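# Shut the case lid and secure its draw latch

## Task

Bring the case lid down to closed and engage the draw latch, so that the lid remains closed with nothing holding it.

## Robot and tools

Robot: two six-joint arms, left_arm and right_arm, each ending in a two-finger parallel gripper with a wrist camera. Each base sits on a tilted plate fixed to a shared metal frame behind the arms. A 'too close' message treats a plate and its half of the frame as part of that arm. Calibrated bases in the scene frame: left_arm at (-0.003, +0.337, +0.177) m, quat_wxyz (+0.996, -0.091, +0.021, -0.010); right_arm at (+0.029, -0.326, +0.177) m, quat_wxyz (+0.996, +0.091, +0.019, -0.008).

Frames: the scene frame has its origin at table height, halfway between the nominal bases, +z up, +x out over the table, left_arm on +y (arm names do not match image sides). Fixed cameras and the table use the scene frame. Each arm's end_effector_position (metres, the point between the finger pads, about 1 cm behind the tips) and end_effector_quat_wxyz, and its wrist camera pose, are in that arm's own base frame. These readings can be a few cm off, more at long reach. Fingers point along gripper +z and close along its y axis.

Joint order in every row and result list, per arm: waist (joint1), shoulder (joint2), elbow (joint3), wrist pitch (joint4), wrist yaw (joint5), wrist roll (joint6). Stated ranges in rad: waist -2.618 to 3.054, shoulder 0.000 to 3.142, elbow 0.000 to 3.142, wrist pitch -1.571 to 1.571, wrist yaw -1.571 to 1.571, wrist roll -2.094 to 2.094; true ends may differ by up to 0.059 rad.

A row is always one flat list of 14 numbers in [-1, 1]: left_arm's six joint numbers then its gripper opening, then the same seven for right_arm. Joint numbers are offsets, not poses: scaled values added to the Joint targets that stood when the action (or move) began, not to the previous row. Scale for 1.0: waist 1.202 rad, shoulder 1.258, elbow 1.3, wrist pitch 2.073, wrist yaw and wrist roll 2.022. Sending the same offset again moves further. The opening number is absolute: +1 fully open, -1 closed. Sending 0 for all six joints of an arm re-commands its current targets; to leave a gripper alone, resend its present command, since 0 means half open.

execute_actions(actions, cameras): actions is a list of actions; each action is a list of 1 to 15 rows, each row lasting one 1/30 s step; a short table repeats its last row to fill 15 steps. An empty list just reports state and images. Any action pushing a joint more than 0.059 rad beyond its range is refused for both arms; a malformed or failing first action rejects the whole call. cameras: omitted, null or ["all"] gives all, [] none; names are cam_high, cam_low, cam_left_wrist, cam_right_wrist (each 672x504).

move(target, speed, blend, opening_speed, blocking, cameras): target is one 14-number row or a list of up to 15 rows, all offsets from the same starting Joint targets. Joints travel in sync along paths to the targets; grippers trace curves and nothing avoids obstacles or the other arm. speed is rad/s of the joint with farthest to go, 0.01 to 2 (default 0.5), single or one per target. blend (rad) rounds corners in a list. opening_speed (0.2 or more per second on the -1..+1 scale) ramps gripper commands. blocking=false returns after about 0.5 s while the move continues. The 'move:' line reports done, off_target (resting over 0.035 rad away), moving, held or fault, plus limits=held and the worst joint per arm. done does not prove contact or no contact.

wait(seconds 0 to 10) lets the scene run with last commands held. stop brakes a running move. zoom_image(camera, region [x0,y0,x1,y1] px, at most 504x504) magnifies the latest image. show_instructions shows the reference images (here a draw latch manual). read_manual gives licence texts. finished_scene(scene: this scene's number) ends the scene irreversibly; the lid must stay latched without the robot.

Result lines: Joint positions (rad; last entry per arm is the finger gap in m, 0.093 open), Joint velocities ('within noise' when still), Joint targets (base for next offsets), Tool commands, grip_measured (motor position, +1 open, -1 closed; empty pads meet near -0.94, each mm of object adds about 0.0208; may read up to 0.02 high), joint torques (wrap at ±28 N m on joints 1-3), step readings, 'joint sent to its limit', 'joint command not followed' (clearance check altered targets), MOTOR HOT and OVER-TEMPERATURE FAULT.

Limits on motion: each joint target stays within a lead of its measured angle (0.202 waist, 0.258 shoulder, 0.3 elbow, 0.573 wrist pitch, 0.522 yaw and roll), and targets putting the gripper over 200 mm from its position are scaled back, so large offsets take several actions. Friction and weight can leave joints short, especially at long reach; tiny turns may not happen.

Cautions: avoid slamming the lid, fast impacts, hard presses and collisions between the arms (these can fail the scene). To end a push, command targets back past the measured positions. Keep the fingers' closing number while holding; pads squeeze roughly 50 to 62 N. Do not drop or release moving parts, and nothing may end up off the table. Holding loads, outstretched poses or pushing toward unreachable poses heats motors; at 90 °C the arm folds and idles, at 100 °C it goes limp. Occasional tugs on held parts or pushes on loose objects may occur.

Each tool is called by a JSON object that holds its "op" and its "data".

Reference images:

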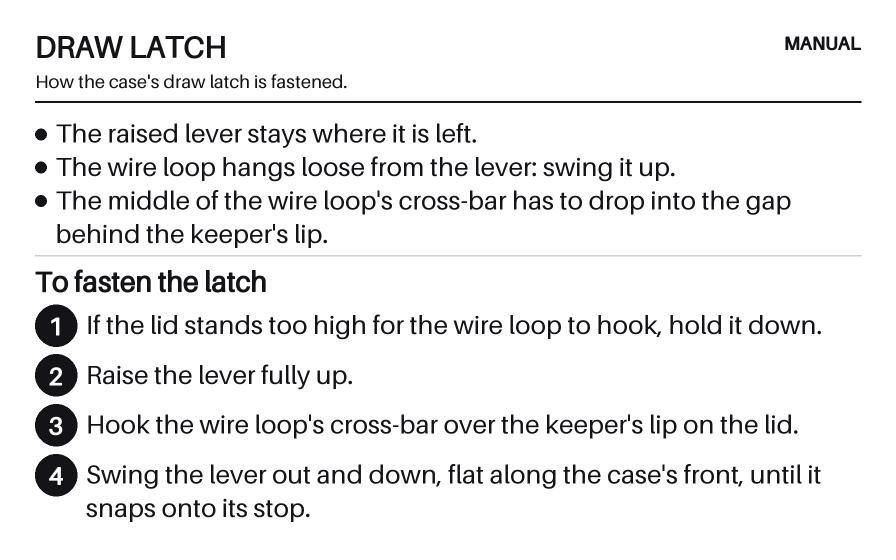

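## Session

{"op": "execute_actions", "data": {"actions": []}}

Scene clock: 0.00 s.
left_arm: end_effector_position=(+0.1475, -0.5665, +0.1092) grip_measured=+1.000 end_effector_quat_wxyz=(+0.532, +0.617, +0.556, -0.167) | right_arm: end_effector_position=(+0.1339, -0.3165, +0.2517) grip_measured=+1.000 end_effector_quat_wxyz=(+0.358, +0.711, +0.559, -0.232)
Joint positions: left_arm=[-1.378 2.104 1.279 0.427 -0.218 0.441 0.093] | right_arm=[-0.993 1.191 1.152 -0.712 0.369 0.653 0.093]
Joint velocities: within noise
Joint torques (N m): no reading
Motor temperatures (°C): left_arm=[28 38 37 29 27 27 24] | right_arm=[26 36 39 29 24 27 24]
Heat: left arm: 38 °C; right arm: 39 °C.
Joint targets: left_arm=[-1.379 2.085 1.293 0.440 -0.218 0.441] | right_arm=[-0.993 1.187 1.159 -0.715 0.368 0.653]
Tool commands: left_gripper/opening=+1.0 right_gripper/opening=+1.0

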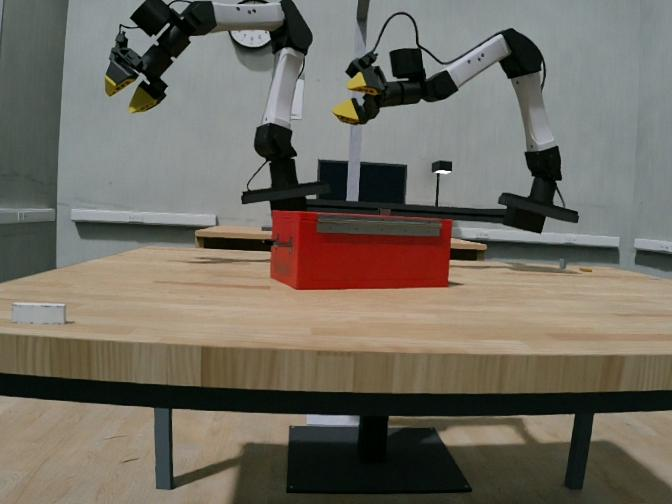

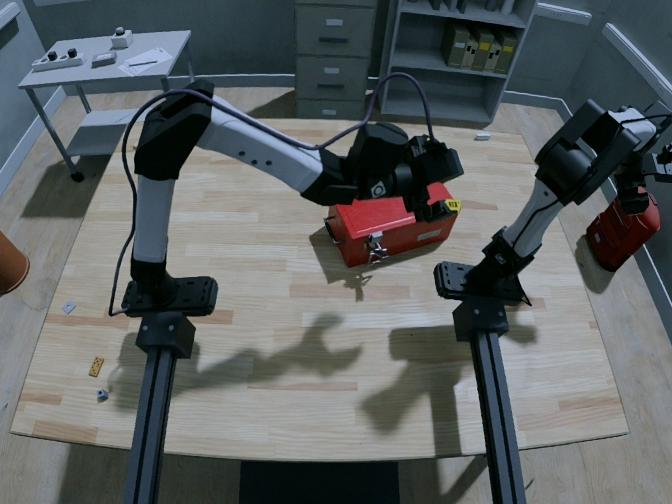

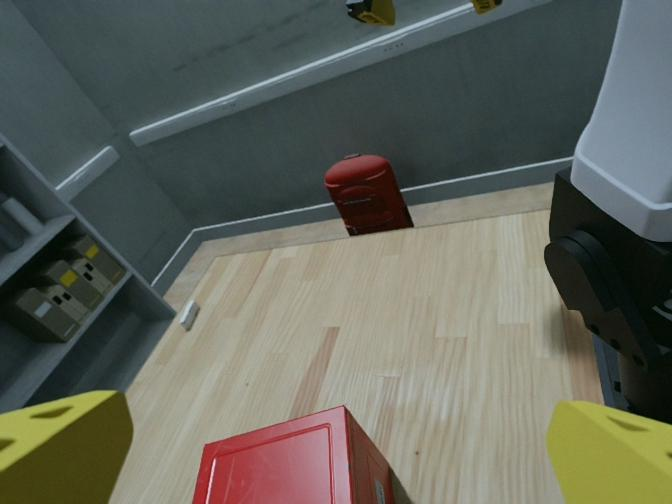

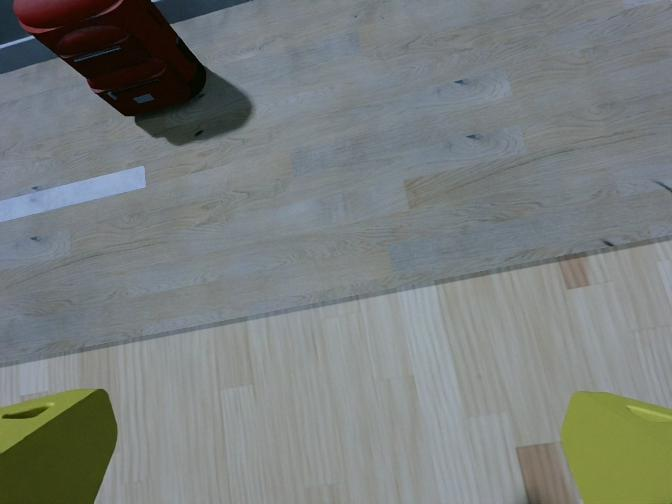

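{"op": "zoom_image", "data": {"camera": "cam_low", "region": [300, 160, 480, 295]}}

{"op": "zoom_image", "data": {"camera": "cam_high", "region": [240, 180, 480, 320]}}

Scaled by 2.800 from the camera's 672x504 image, which has a finer 960x720 frame.

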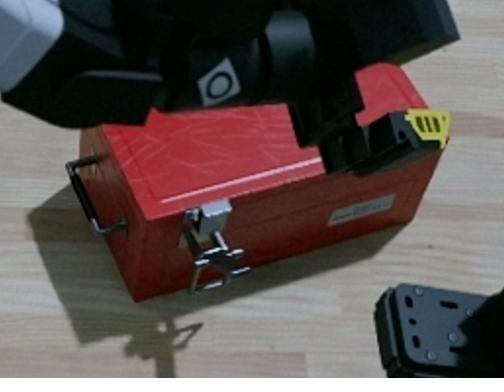

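Scaled by 2.100 from the camera's 672x504 image, which has a finer 960x720 frame.

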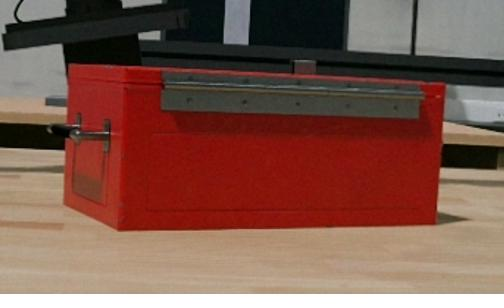

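{"op": "move", "data": {"target": [0.0616, 0.381, 0.813, -0.867, 0.108, 0.628, 1, 0, 0, 0, 0, 0, 0, 1], "speed": 0.8}}

Scene clock: 60.33 s.
left_arm: end_effector_position=(+0.1270, -0.4724, +0.0210) grip_measured=+1.000 end_effector_quat_wxyz=(-0.004, +0.998, +0.065, +0.004) | right_arm: end_effector_position=(+0.1339, -0.3165, +0.2517) grip_measured=+1.000 end_effector_quat_wxyz=(+0.358, +0.711, +0.559, -0.232)
Joint positions: left_arm=[-1.312 2.546 2.312 -1.344 -0.01 1.699 0.093] | right_arm=[-0.993 1.191 1.152 -0.712 0.369 0.653 0.093]
Joint velocities: within noise
Joint torques (N m): left_arm=[-1.05 -11.36 10.77 0.61 0.19 0.11] | right_arm=[0.34 -6.82 7.58 1.92 0.39 0.07]
Motor temperatures (°C): left_arm=[28 57 44 39 27 27 24] | right_arm=[25 37 49 31 24 27 24]
Heat: left arm: 57 °C; right arm: 49 °C.
Joint targets: left_arm=[-1.305 2.564 2.350 -1.358 0.000 1.710] | right_arm=[-0.993 1.187 1.159 -0.715 0.368 0.653]
move: off_target (left_arm); left_arm: the elbow is farthest, 0.038 rad from its target

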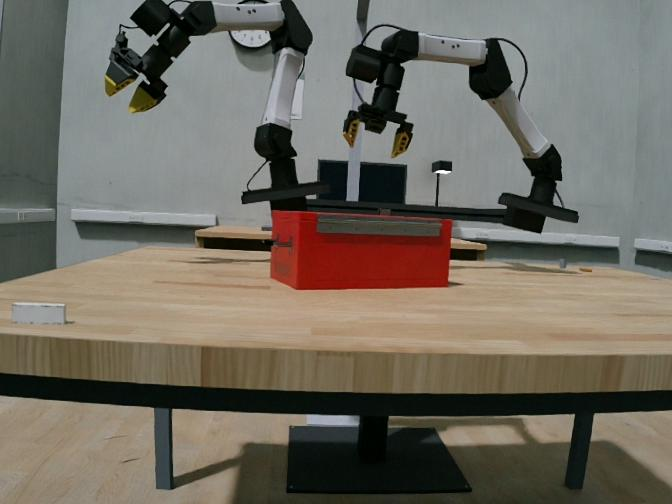

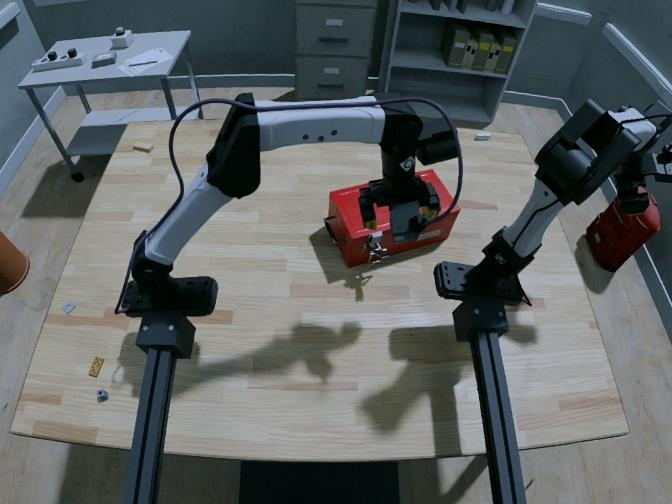

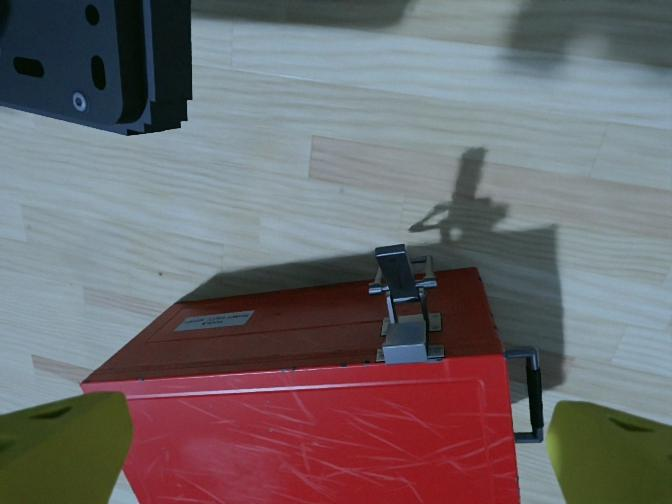

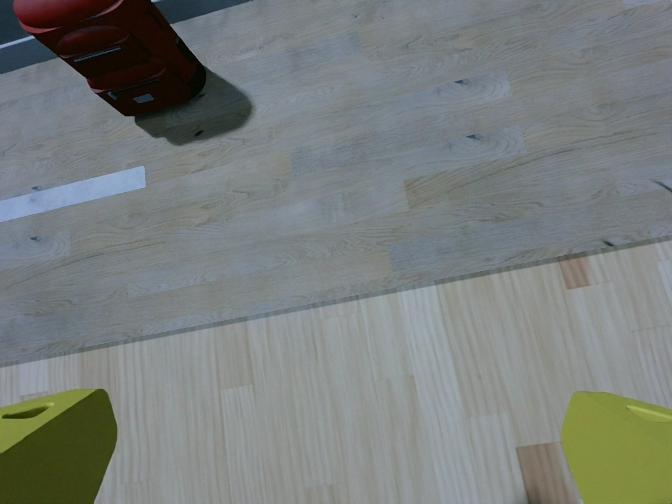

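{"op": "zoom_image", "data": {"camera": "cam_left_wrist", "region": [330, 220, 490, 380]}}

{"op": "zoom_image", "data": {"camera": "cam_low", "region": [310, 180, 470, 300]}}

Scaled by 3.150 from the camera's 672x504 image, which has a finer 960x720 frame.

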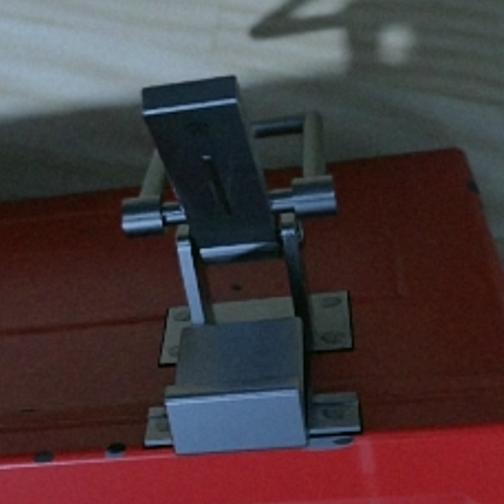

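Scaled by 3.150 from the camera's 672x504 image, which has a finer 960x720 frame.

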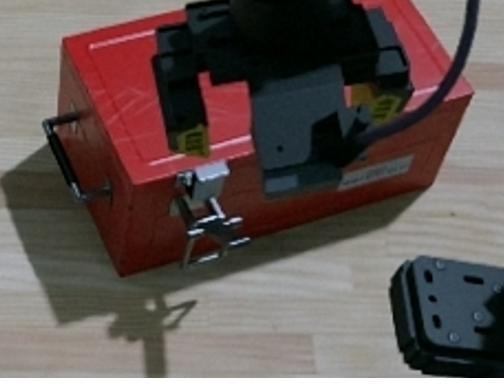

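{"op": "move", "data": {"target": [-0.146, -0.371, -1.218, 1.267, -0.297, 0, 1, 0, 0, 0, 0, 0, 0, 1], "speed": 0.8}}

every number of target must lie in its column's range; nothing of the call was run
Scene clock: 89.47 s.
left_arm: end_effector_position=(+0.1269, -0.4722, +0.0211) grip_measured=+1.000 end_effector_quat_wxyz=(-0.005, +0.998, +0.065, +0.004) | right_arm: end_effector_position=(+0.1339, -0.3165, +0.2517) grip_measured=+1.000 end_effector_quat_wxyz=(+0.358, +0.711, +0.559, -0.232)
Joint positions: left_arm=[-1.312 2.546 2.313 -1.345 -0.01 1.7 0.093] | right_arm=[-0.993 1.191 1.152 -0.712 0.369 0.653 0.093]
Joint velocities: within noise
Joint torques (N m): left_arm=[-1.05 -11.36 10.73 0.63 0.2 0.13] | right_arm=[0.34 -6.83 7.6 1.91 0.39 0.07]
Motor temperatures (°C): left_arm=[28 55 44 34 27 27 24] | right_arm=[25 37 50 31 24 27 23]
Heat: left arm: 55 °C; right arm: 50 °C.
Joint targets: left_arm=[-1.305 2.564 2.350 -1.358 0.000 1.711] | right_arm=[-0.993 1.187 1.159 -0.715 0.368 0.653]
Tool commands: left_gripper/opening=+1.0 right_gripper/opening=+1.0

{"op": "move", "data": {"target": [-0.125, -0.317, -1.0, 0.65, -0.25, 0, 1, 0, 0, 0, 0, 0, 0, 1], "speed": 0.8}}

{"op": "move", "data": {"target": [-0.021, -0.054, -0.167, 0.11, -0.047, 0, 1, 0, 0, 0, 0, 0, 0, 1], "speed": 0.8}}

Scene clock: 99.63 s.
left_arm: end_effector_position=(+0.1303, -0.4022, -0.0813) grip_measured=+1.000 end_effector_quat_wxyz=(+0.152, +0.952, +0.043, +0.262) | right_arm: end_effector_position=(+0.1339, -0.3165, +0.2517) grip_measured=+1.000 end_effector_quat_wxyz=(+0.358, +0.711, +0.559, -0.232)
Joint positions: left_arm=[-1.448 2.215 1.06 -0.035 -0.496 1.702 0.093] | right_arm=[-0.993 1.191 1.152 -0.712 0.369 0.653 0.093]
Joint velocities: within noise
Joint torques (N m): left_arm=[-1.77 -14.34 5.35 1.84 -0.25 0.09] | right_arm=[0.34 -6.83 7.6 1.92 0.39 0.07]
Motor temperatures (°C): left_arm=[28 56 44 33 27 27 24] | right_arm=[25 36 50 32 24 27 23]
Heat: left arm: 56 °C; right arm: 50 °C.
Joint targets: left_arm=[-1.455 2.166 1.050 -0.010 -0.506 1.710] | right_arm=[-0.993 1.187 1.159 -0.715 0.368 0.653]
move: off_target (left_arm); left_arm: the shoulder is farthest, 0.049 rad from its target

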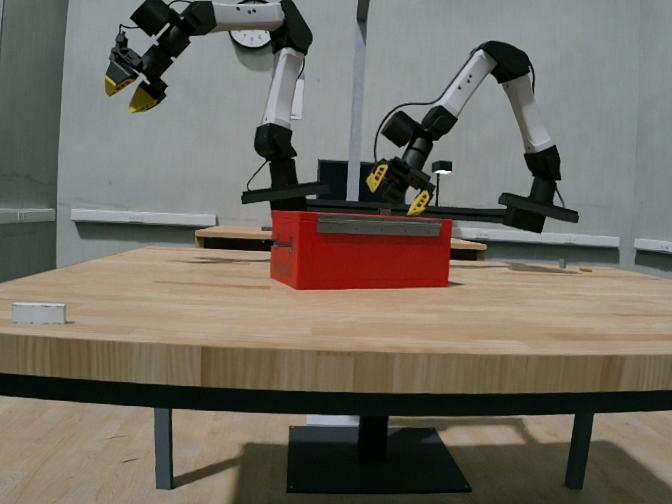

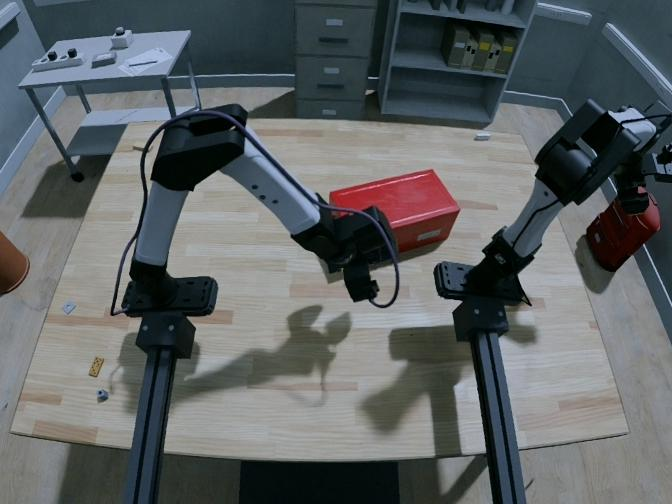

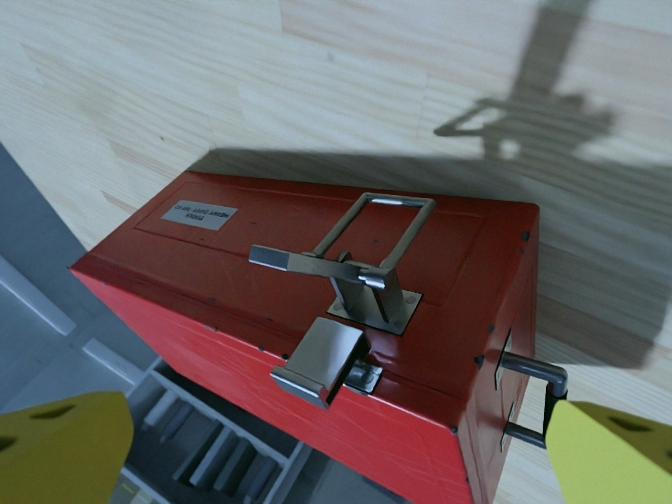

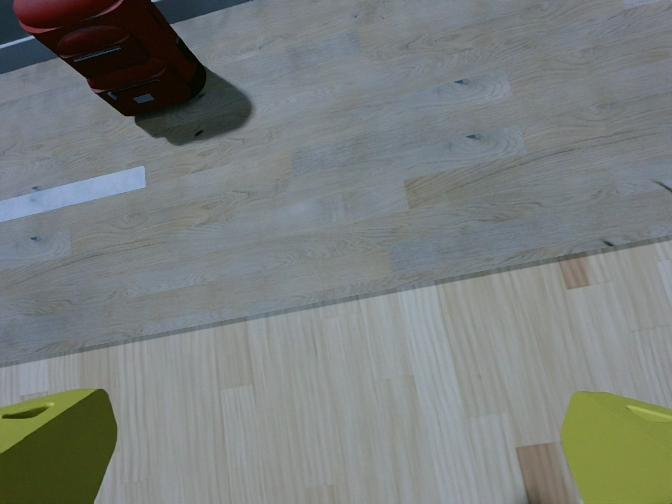

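Scene clock: 100.77 s.
left_arm: end_effector_position=(+0.1306, -0.3709, -0.0756) grip_measured=+1.000 end_effector_quat_wxyz=(+0.186, +0.932, +0.051, +0.307) | right_arm: end_effector_position=(+0.1339, -0.3165, +0.2517) grip_measured=+1.000 end_effector_quat_wxyz=(+0.358, +0.711, +0.559, -0.232)
Joint positions: left_arm=[-1.473 2.142 0.842 0.192 -0.591 1.702 0.093] | right_arm=[-0.993 1.191 1.152 -0.712 0.369 0.653 0.093]
Joint velocities: within noise
Joint torques (N m): left_arm=[-1.68 -12.74 4.92 1.98 -0.29 0.09] | right_arm=[0.35 -6.83 7.61 1.91 0.39 0.07]
Motor temperatures (°C): left_arm=[28 57 44 33 27 27 24] | right_arm=[25 36 50 32 24 27 23]
Heat: left arm: 57 °C; right arm: 50 °C.
Joint targets: left_arm=[-1.480 2.098 0.833 0.218 -0.600 1.711] | right_arm=[-0.993 1.187 1.159 -0.715 0.368 0.653]
move: off_target (left_arm); left_arm: the shoulder is farthest, 0.044 rad from its target

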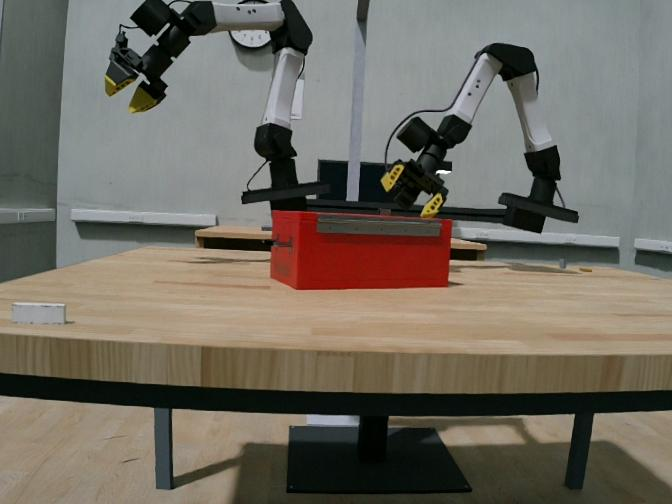

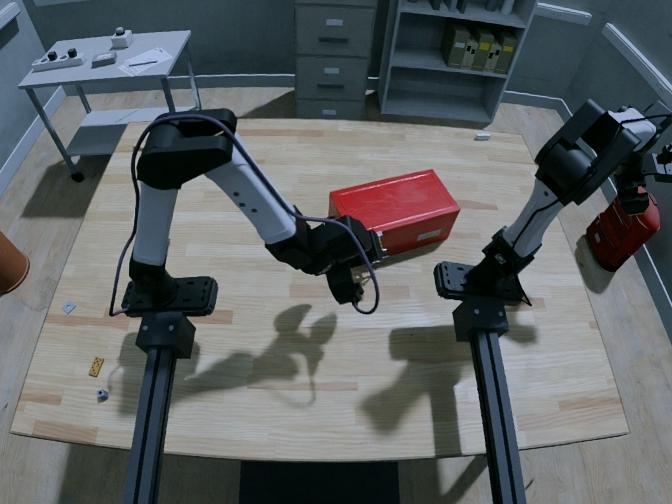

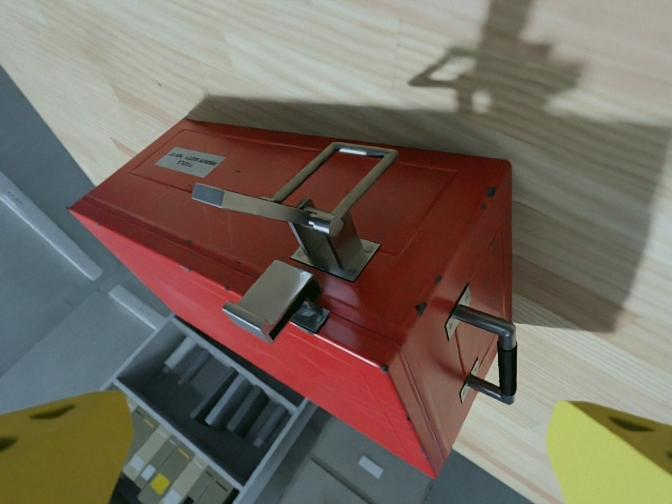

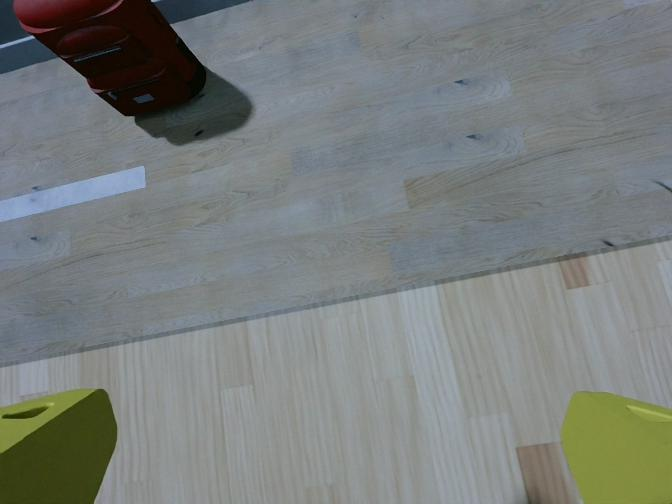

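Excellent views. Zoom.

{"op": "zoom_image", "data": {"camera": "cam_left_wrist", "region": [170, 120, 410, 360]}}

Scaled by 2.100 from the camera's 672x504 image, which has a finer 960x720 frame.

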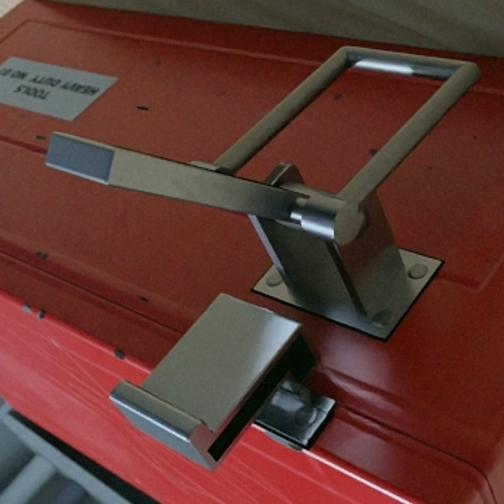

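{"op": "zoom_image", "data": {"camera": "cam_left_wrist", "region": [250, 170, 370, 290]}}

Scaled by 4.200 from the camera's 672x504 image, which has a finer 960x720 frame.

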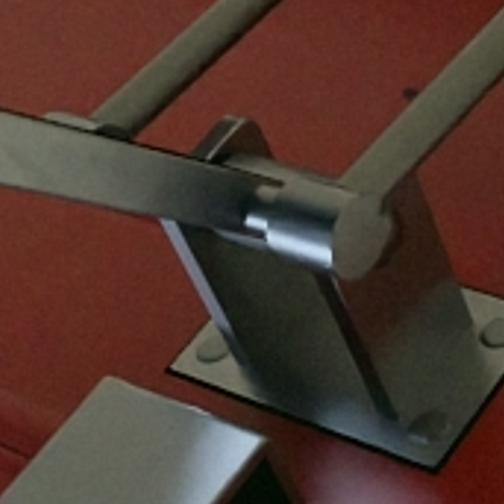

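{"op": "move", "data": {"target": [-0.195, 0.548, 0.754, -0.379, -0.2235, -0.846, -1, 0, 0, 0, 0, 0, 0, 1], "speed": 0.7}}

Scene clock: 199.90 s.
left_arm: end_effector_position=(+0.1009, -0.4537, -0.1069) grip_measured=-0.990 end_effector_quat_wxyz=(+0.294, +0.782, +0.442, +0.326) | right_arm: end_effector_position=(+0.1339, -0.3165, +0.2517) grip_measured=+1.000 end_effector_quat_wxyz=(+0.358, +0.711, +0.559, -0.232)
Joint positions: left_arm=[-1.638 2.571 1.496 -0.303 -0.894 0.566 0] | right_arm=[-0.993 1.191 1.152 -0.712 0.369 0.653 0.093]
Joint velocities: within noise
Joint torques (N m): left_arm=[-1.05 -12.68 6.19 1.23 -0.41 0.01] | right_arm=[0.35 -6.82 7.61 1.92 0.4 0.07]
Motor temperatures (°C): left_arm=[28 60 39 36 27 27 23] | right_arm=[25 36 52 32 24 27 23]
Heat: left arm: 60 °C; right arm: 52 °C.
Joint targets: left_arm=[-1.639 2.569 1.493 -0.302 -0.894 0.569] | right_arm=[-0.993 1.187 1.159 -0.715 0.368 0.653]
move: held (left_arm; a check stopped the path); limits=held; left_arm: the wrist roll is farthest, 0.566 rad from its target
joint command not followed: on one or more control steps a check withheld the commanded joint targets of the left arm, and it was not sent them on those steps.
cause: the commanded joint targets, or the way to them, would bring a part of the robot too close to another arm (this arm's wrist camera and the right arm's base or mounting).

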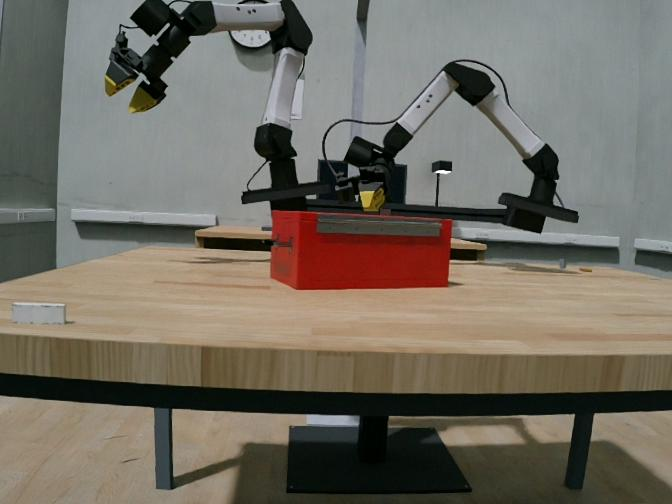

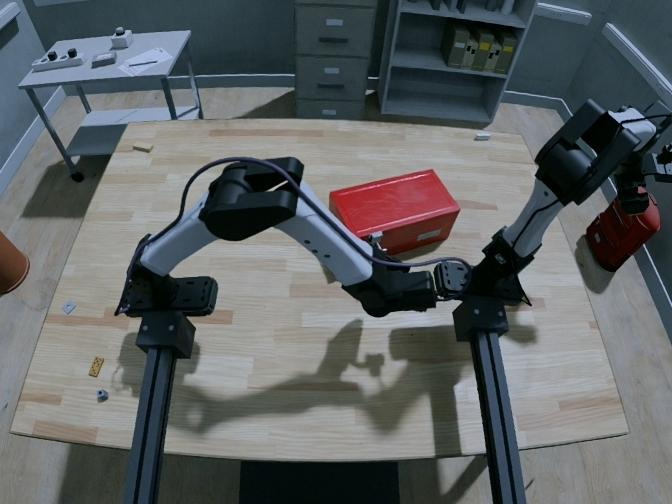

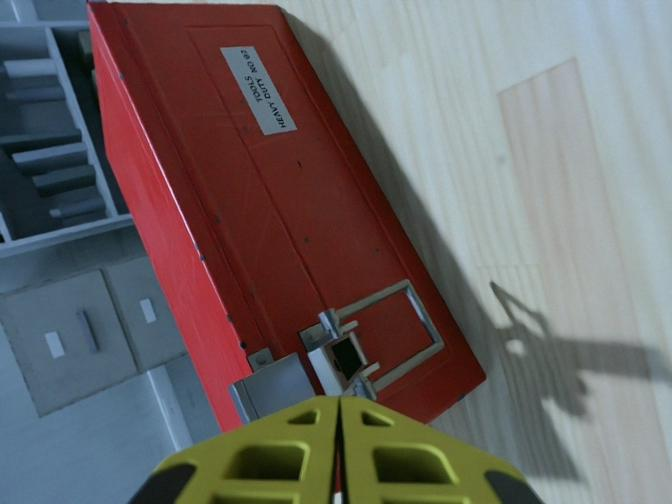

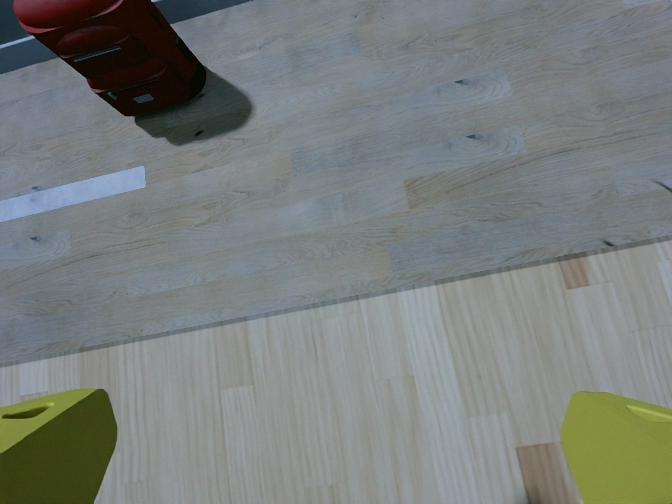

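{"op": "move", "data": {"target": [0.06, 0.232, 0.427, -0.313, 0.034, 0.481, -1, 0, 0, 0, 0, 0, 0, 1], "speed": 0.6}}

{"op": "zoom_image", "data": {"camera": "cam_low", "region": [300, 180, 460, 300]}}

Scene clock: 256.00 s.
left_arm: end_effector_position=(+0.1237, -0.4466, -0.1322) grip_measured=-0.991 end_effector_quat_wxyz=(-0.079, +0.911, -0.021, +0.404) | right_arm: end_effector_position=(+0.1339, -0.3165, +0.2517) grip_measured=+1.000 end_effector_quat_wxyz=(+0.358, +0.711, +0.559, -0.232)
Joint positions: left_arm=[-1.573 2.841 2.014 -0.935 -0.832 1.53 0] | right_arm=[-0.993 1.191 1.152 -0.712 0.369 0.653 0.093]
Joint velocities: within noise
Joint torques (N m): left_arm=[-0.58 -12.31 9.83 0.23 -0.31 0.13] | right_arm=[0.36 -6.82 7.61 1.91 0.39 0.07]
Motor temperatures (°C): left_arm=[28 72 41 34 27 26 24] | right_arm=[25 35 52 33 24 27 23]
Heat: left arm: 72 °C; right arm: 52 °C.
Joint targets: left_arm=[-1.567 2.861 2.049 -0.951 -0.825 1.542] | right_arm=[-0.993 1.187 1.159 -0.715 0.368 0.653]
move: done

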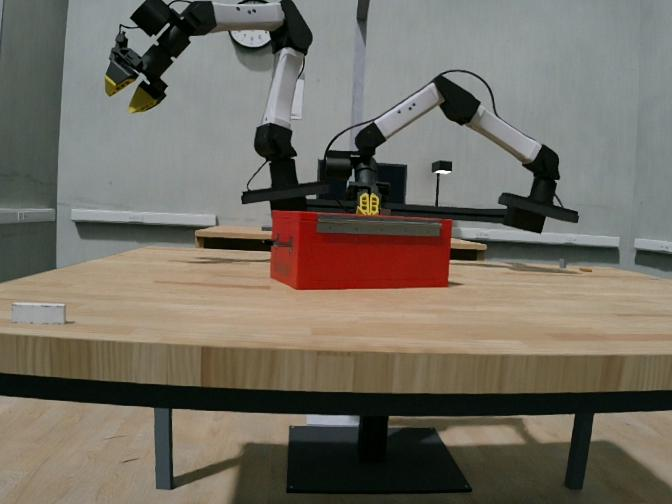

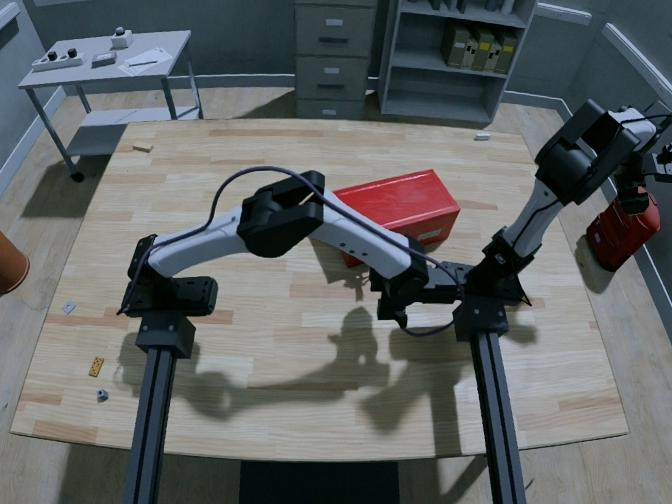

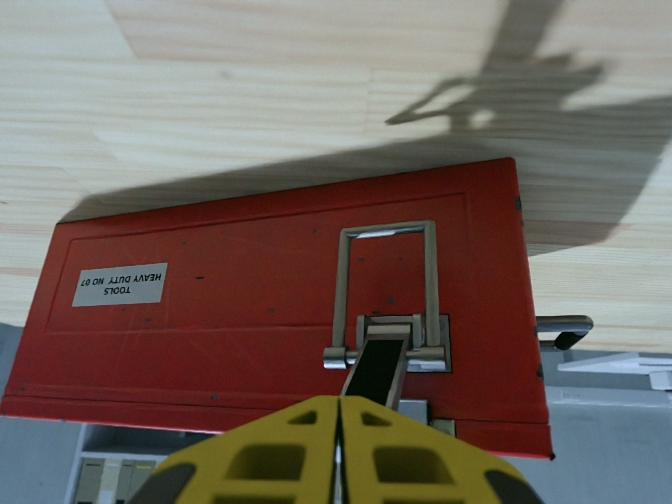

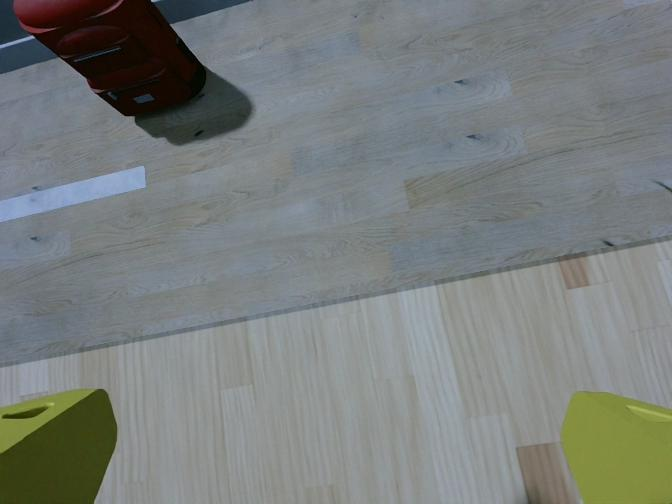

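Scaled by 3.150 from the camera's 672x504 image, which has a finer 960x720 frame.

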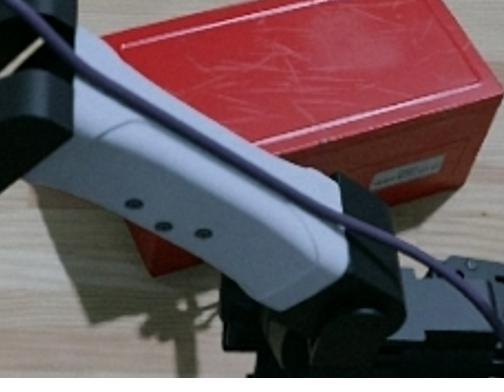

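{"op": "move", "data": {"target": [[0.077, -0.056, -0.115, 0.078, -0.007, 0.058, -1, 0, 0, 0, 0, 0, 0, 1], [0.097, -0.100, -0.138, 0.078, -0.008, 0.063, -1, 0, 0, 0, 0, 0, 0, 1]], "speed": 0.25}}

Scene clock: 263.40 s.
left_arm: end_effector_position=(+0.1442, -0.4368, -0.1409) grip_measured=-0.991 end_effector_quat_wxyz=(-0.097, +0.912, -0.026, +0.397) | right_arm: end_effector_position=(+0.1339, -0.3165, +0.2517) grip_measured=+1.000 end_effector_quat_wxyz=(+0.358, +0.711, +0.559, -0.232)
Joint positions: left_arm=[-1.525 2.841 1.976 -0.886 -0.828 1.595 0] | right_arm=[-0.993 1.191 1.152 -0.712 0.369 0.653 0.093]
Joint velocities: within noise
Joint torques (N m): left_arm=[-0.34 -15.79 5.22 0.74 -0.43 0.16] | right_arm=[0.35 -6.82 7.6 1.91 0.39 0.07]
Motor temperatures (°C): left_arm=[28 71 41 33 27 26 24] | right_arm=[25 35 52 33 24 27 23]
Heat: left arm: 71 °C; right arm: 52 °C.
Joint targets: left_arm=[-1.515 2.821 1.965 -0.860 -0.833 1.607] | right_arm=[-0.993 1.187 1.159 -0.715 0.368 0.653]
move: held (left_arm; a check stopped the path); path passed 0 of 2 targets; limits=held; left_arm: the elbow is farthest, 0.107 rad from its target
joint command not followed: on one or more control steps a check withheld the commanded joint targets of the left arm, and it was not sent them on those steps.
cause: the commanded joint targets, or the way to them, would bring a part of the robot too close to another arm (this arm's wrist (the part past the wrist pitch) and the right arm's base or mounting).

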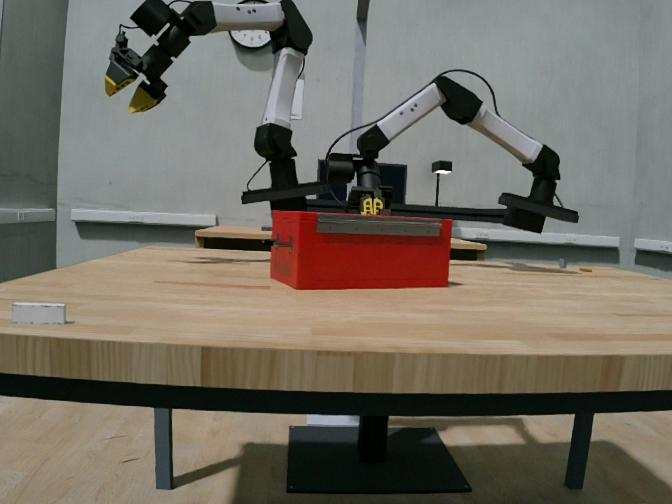

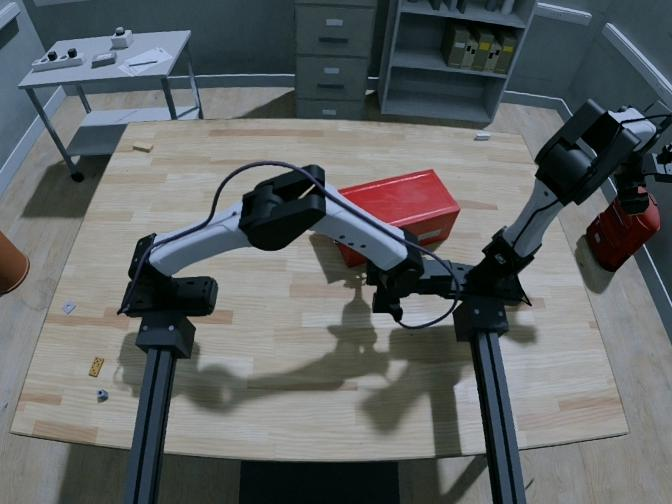

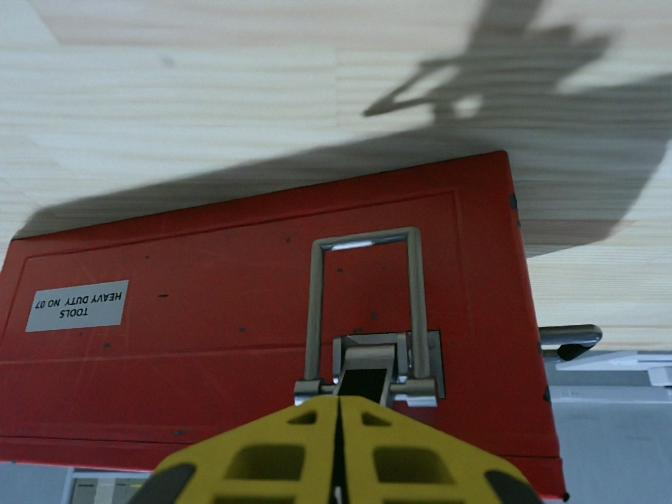

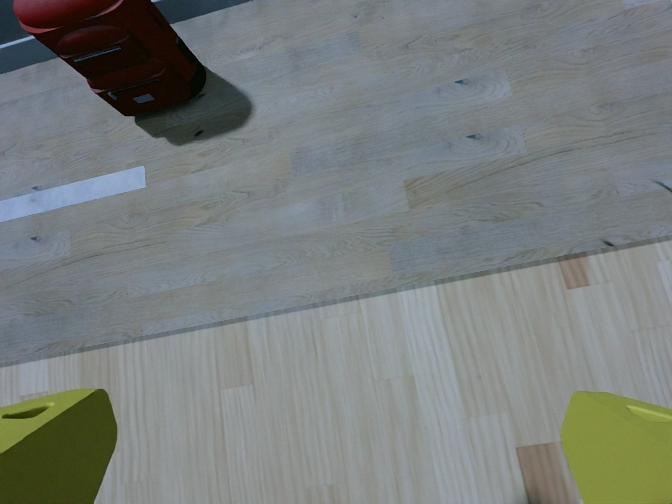

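{"op": "move", "data": {"target": [[-0.087, -0.160, -0.296, 0.246, 0.04, 0.01, -1, 0, 0, 0, 0, 0, 0, 1], [0.009, -0.286, -0.598, 0.50, 0.112, 0.03, -1, 0, 0, 0, 0, 0, 0, 1]], "speed": 0.6, "blend": 0.1}}

Scene clock: 289.67 s.
left_arm: end_effector_position=(+0.1243, -0.4295, -0.1494) grip_measured=-0.991 end_effector_quat_wxyz=(+0.168, +0.934, +0.049, +0.310) | right_arm: end_effector_position=(+0.1339, -0.3165, +0.2517) grip_measured=+1.000 end_effector_quat_wxyz=(+0.358, +0.711, +0.559, -0.232)
Joint positions: left_arm=[-1.508 2.518 1.199 0.152 -0.615 1.658 0] | right_arm=[-0.993 1.191 1.152 -0.712 0.369 0.653 0.093]
Joint velocities: within noise
Joint torques (N m): left_arm=[-0.79 -16.69 4.53 1.85 -0.15 0.11] | right_arm=[0.34 -6.83 7.6 1.91 0.4 0.07]
Motor temperatures (°C): left_arm=[28 79 40 33 27 26 24] | right_arm=[25 35 53 33 24 26 23]
Heat: left arm: 79 °C; right arm: 53 °C. Fold the left arm in close to its base, or ease its load, before you think long.
Joint targets: left_arm=[-1.504 2.461 1.187 0.177 -0.607 1.668] | right_arm=[-0.993 1.187 1.159 -0.715 0.368 0.653]
MOTOR HOT: the shoulder of the left arm reports 79 °C; the controller's stop level is 90 °C. To cool a motor, set the load down, stop pushing, or move to a pose that needs little force.
move: off_target (left_arm); left_arm: the shoulder is farthest, 0.057 rad from its target

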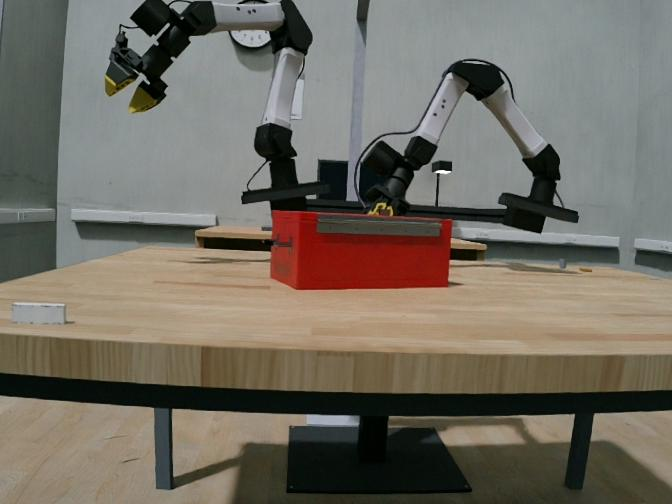

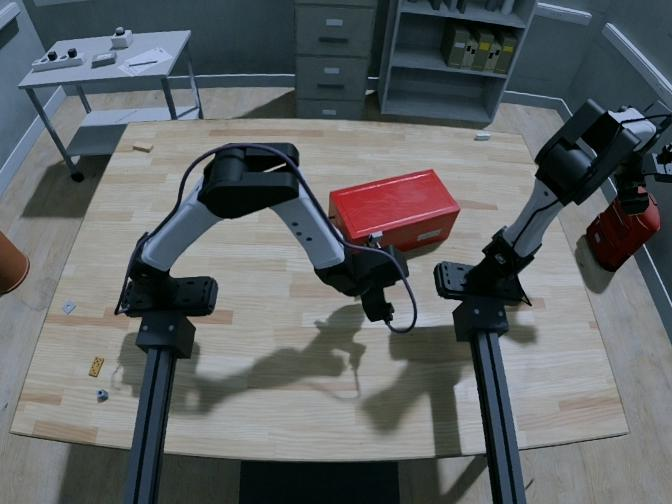

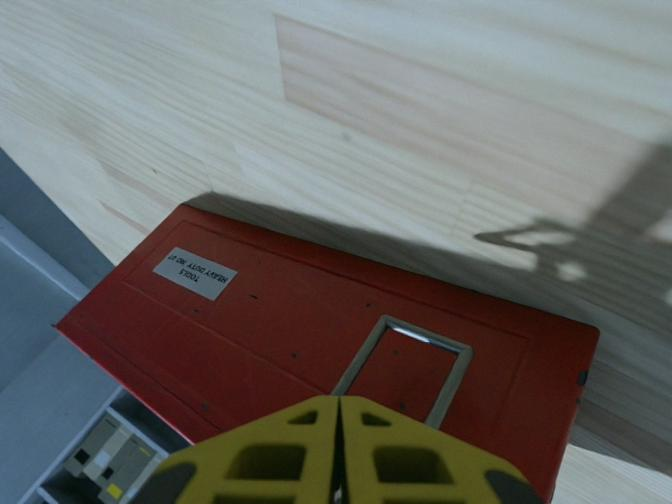

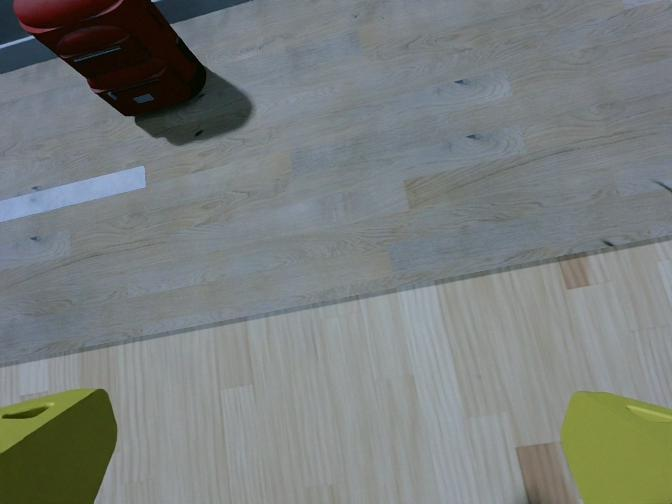

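{"op": "move", "data": {"target": [[0.084, -0.048, -0.048, 0.04, 0.024, 0.006, -1, 0, 0, 0, 0, 0, 0, 1], [0.107, -0.1, -0.058, 0.027, 0.031, 0.006, -1, 0, 0, 0, 0, 0, 0, 1], [0.132, -0.108, -0.064, 0.032, 0.037, 0.006, -1, 0, 0, 0, 0, 0, 0, 1]], "speed": 0.3}}

Scene clock: 297.47 s.
left_arm: end_effector_position=(+0.1802, -0.4134, -0.1154) grip_measured=-0.991 end_effector_quat_wxyz=(+0.190, +0.930, +0.120, +0.292) | right_arm: end_effector_position=(+0.1339, -0.3165, +0.2517) grip_measured=+1.000 end_effector_quat_wxyz=(+0.358, +0.711, +0.559, -0.232)
Joint positions: left_arm=[-1.353 2.385 1.106 0.197 -0.54 1.67 0] | right_arm=[-0.993 1.191 1.152 -0.712 0.369 0.653 0.093]
Joint velocities: within noise
Joint torques (N m): left_arm=[-0.76 -16.18 5.72 2.25 -0.09 0.09] | right_arm=[0.34 -6.83 7.6 1.91 0.39 0.07]
Motor temperatures (°C): left_arm=[28 79 40 34 27 26 24] | right_arm=[25 35 53 33 24 26 23]
Heat: left arm: 79 °C; right arm: 53 °C. Fold the left arm in close to its base, or ease its load, before you think long.
Joint targets: left_arm=[-1.345 2.326 1.104 0.243 -0.532 1.680] | right_arm=[-0.993 1.187 1.159 -0.715 0.368 0.653]
MOTOR HOT: still on. The shoulder of the left arm reports 79 °C.
move: off_target (left_arm); left_arm: the shoulder is farthest, 0.060 rad from its target

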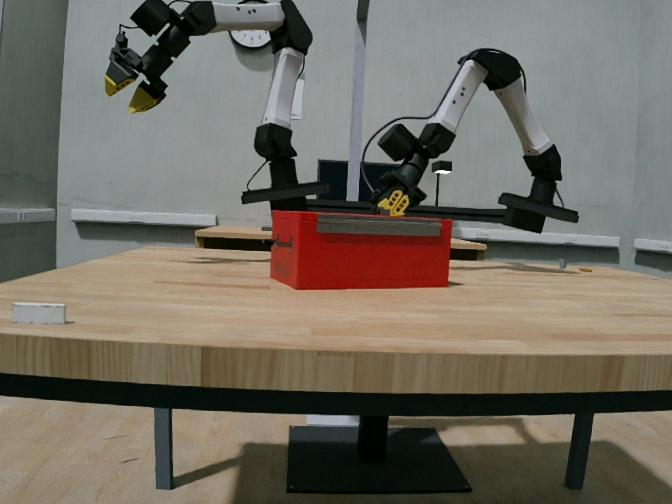

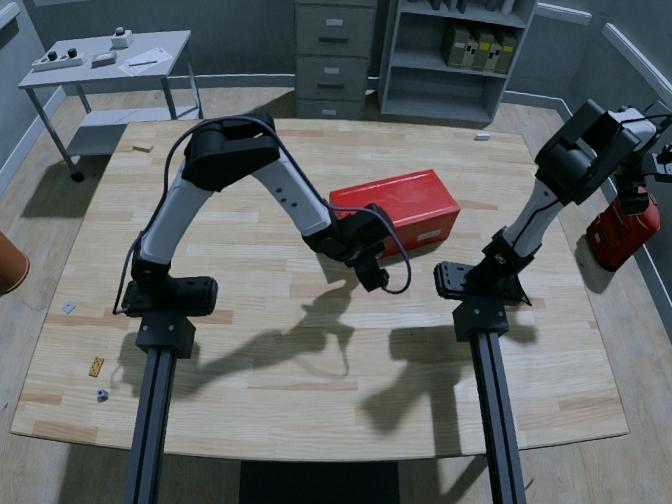

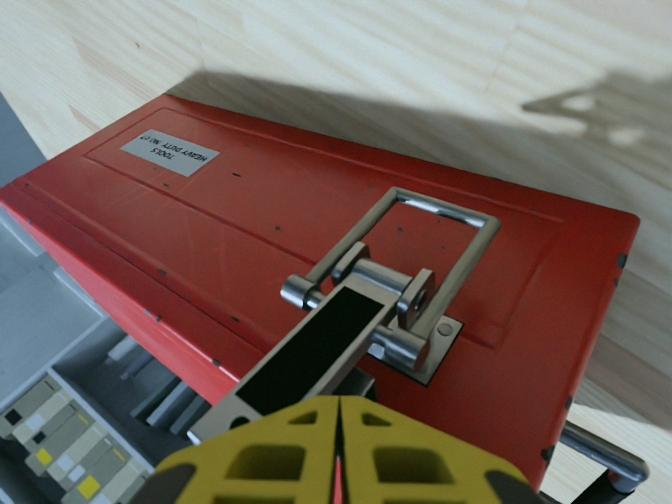

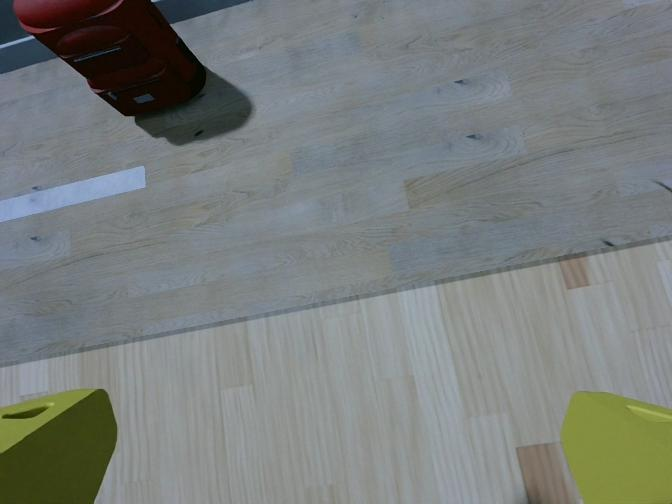

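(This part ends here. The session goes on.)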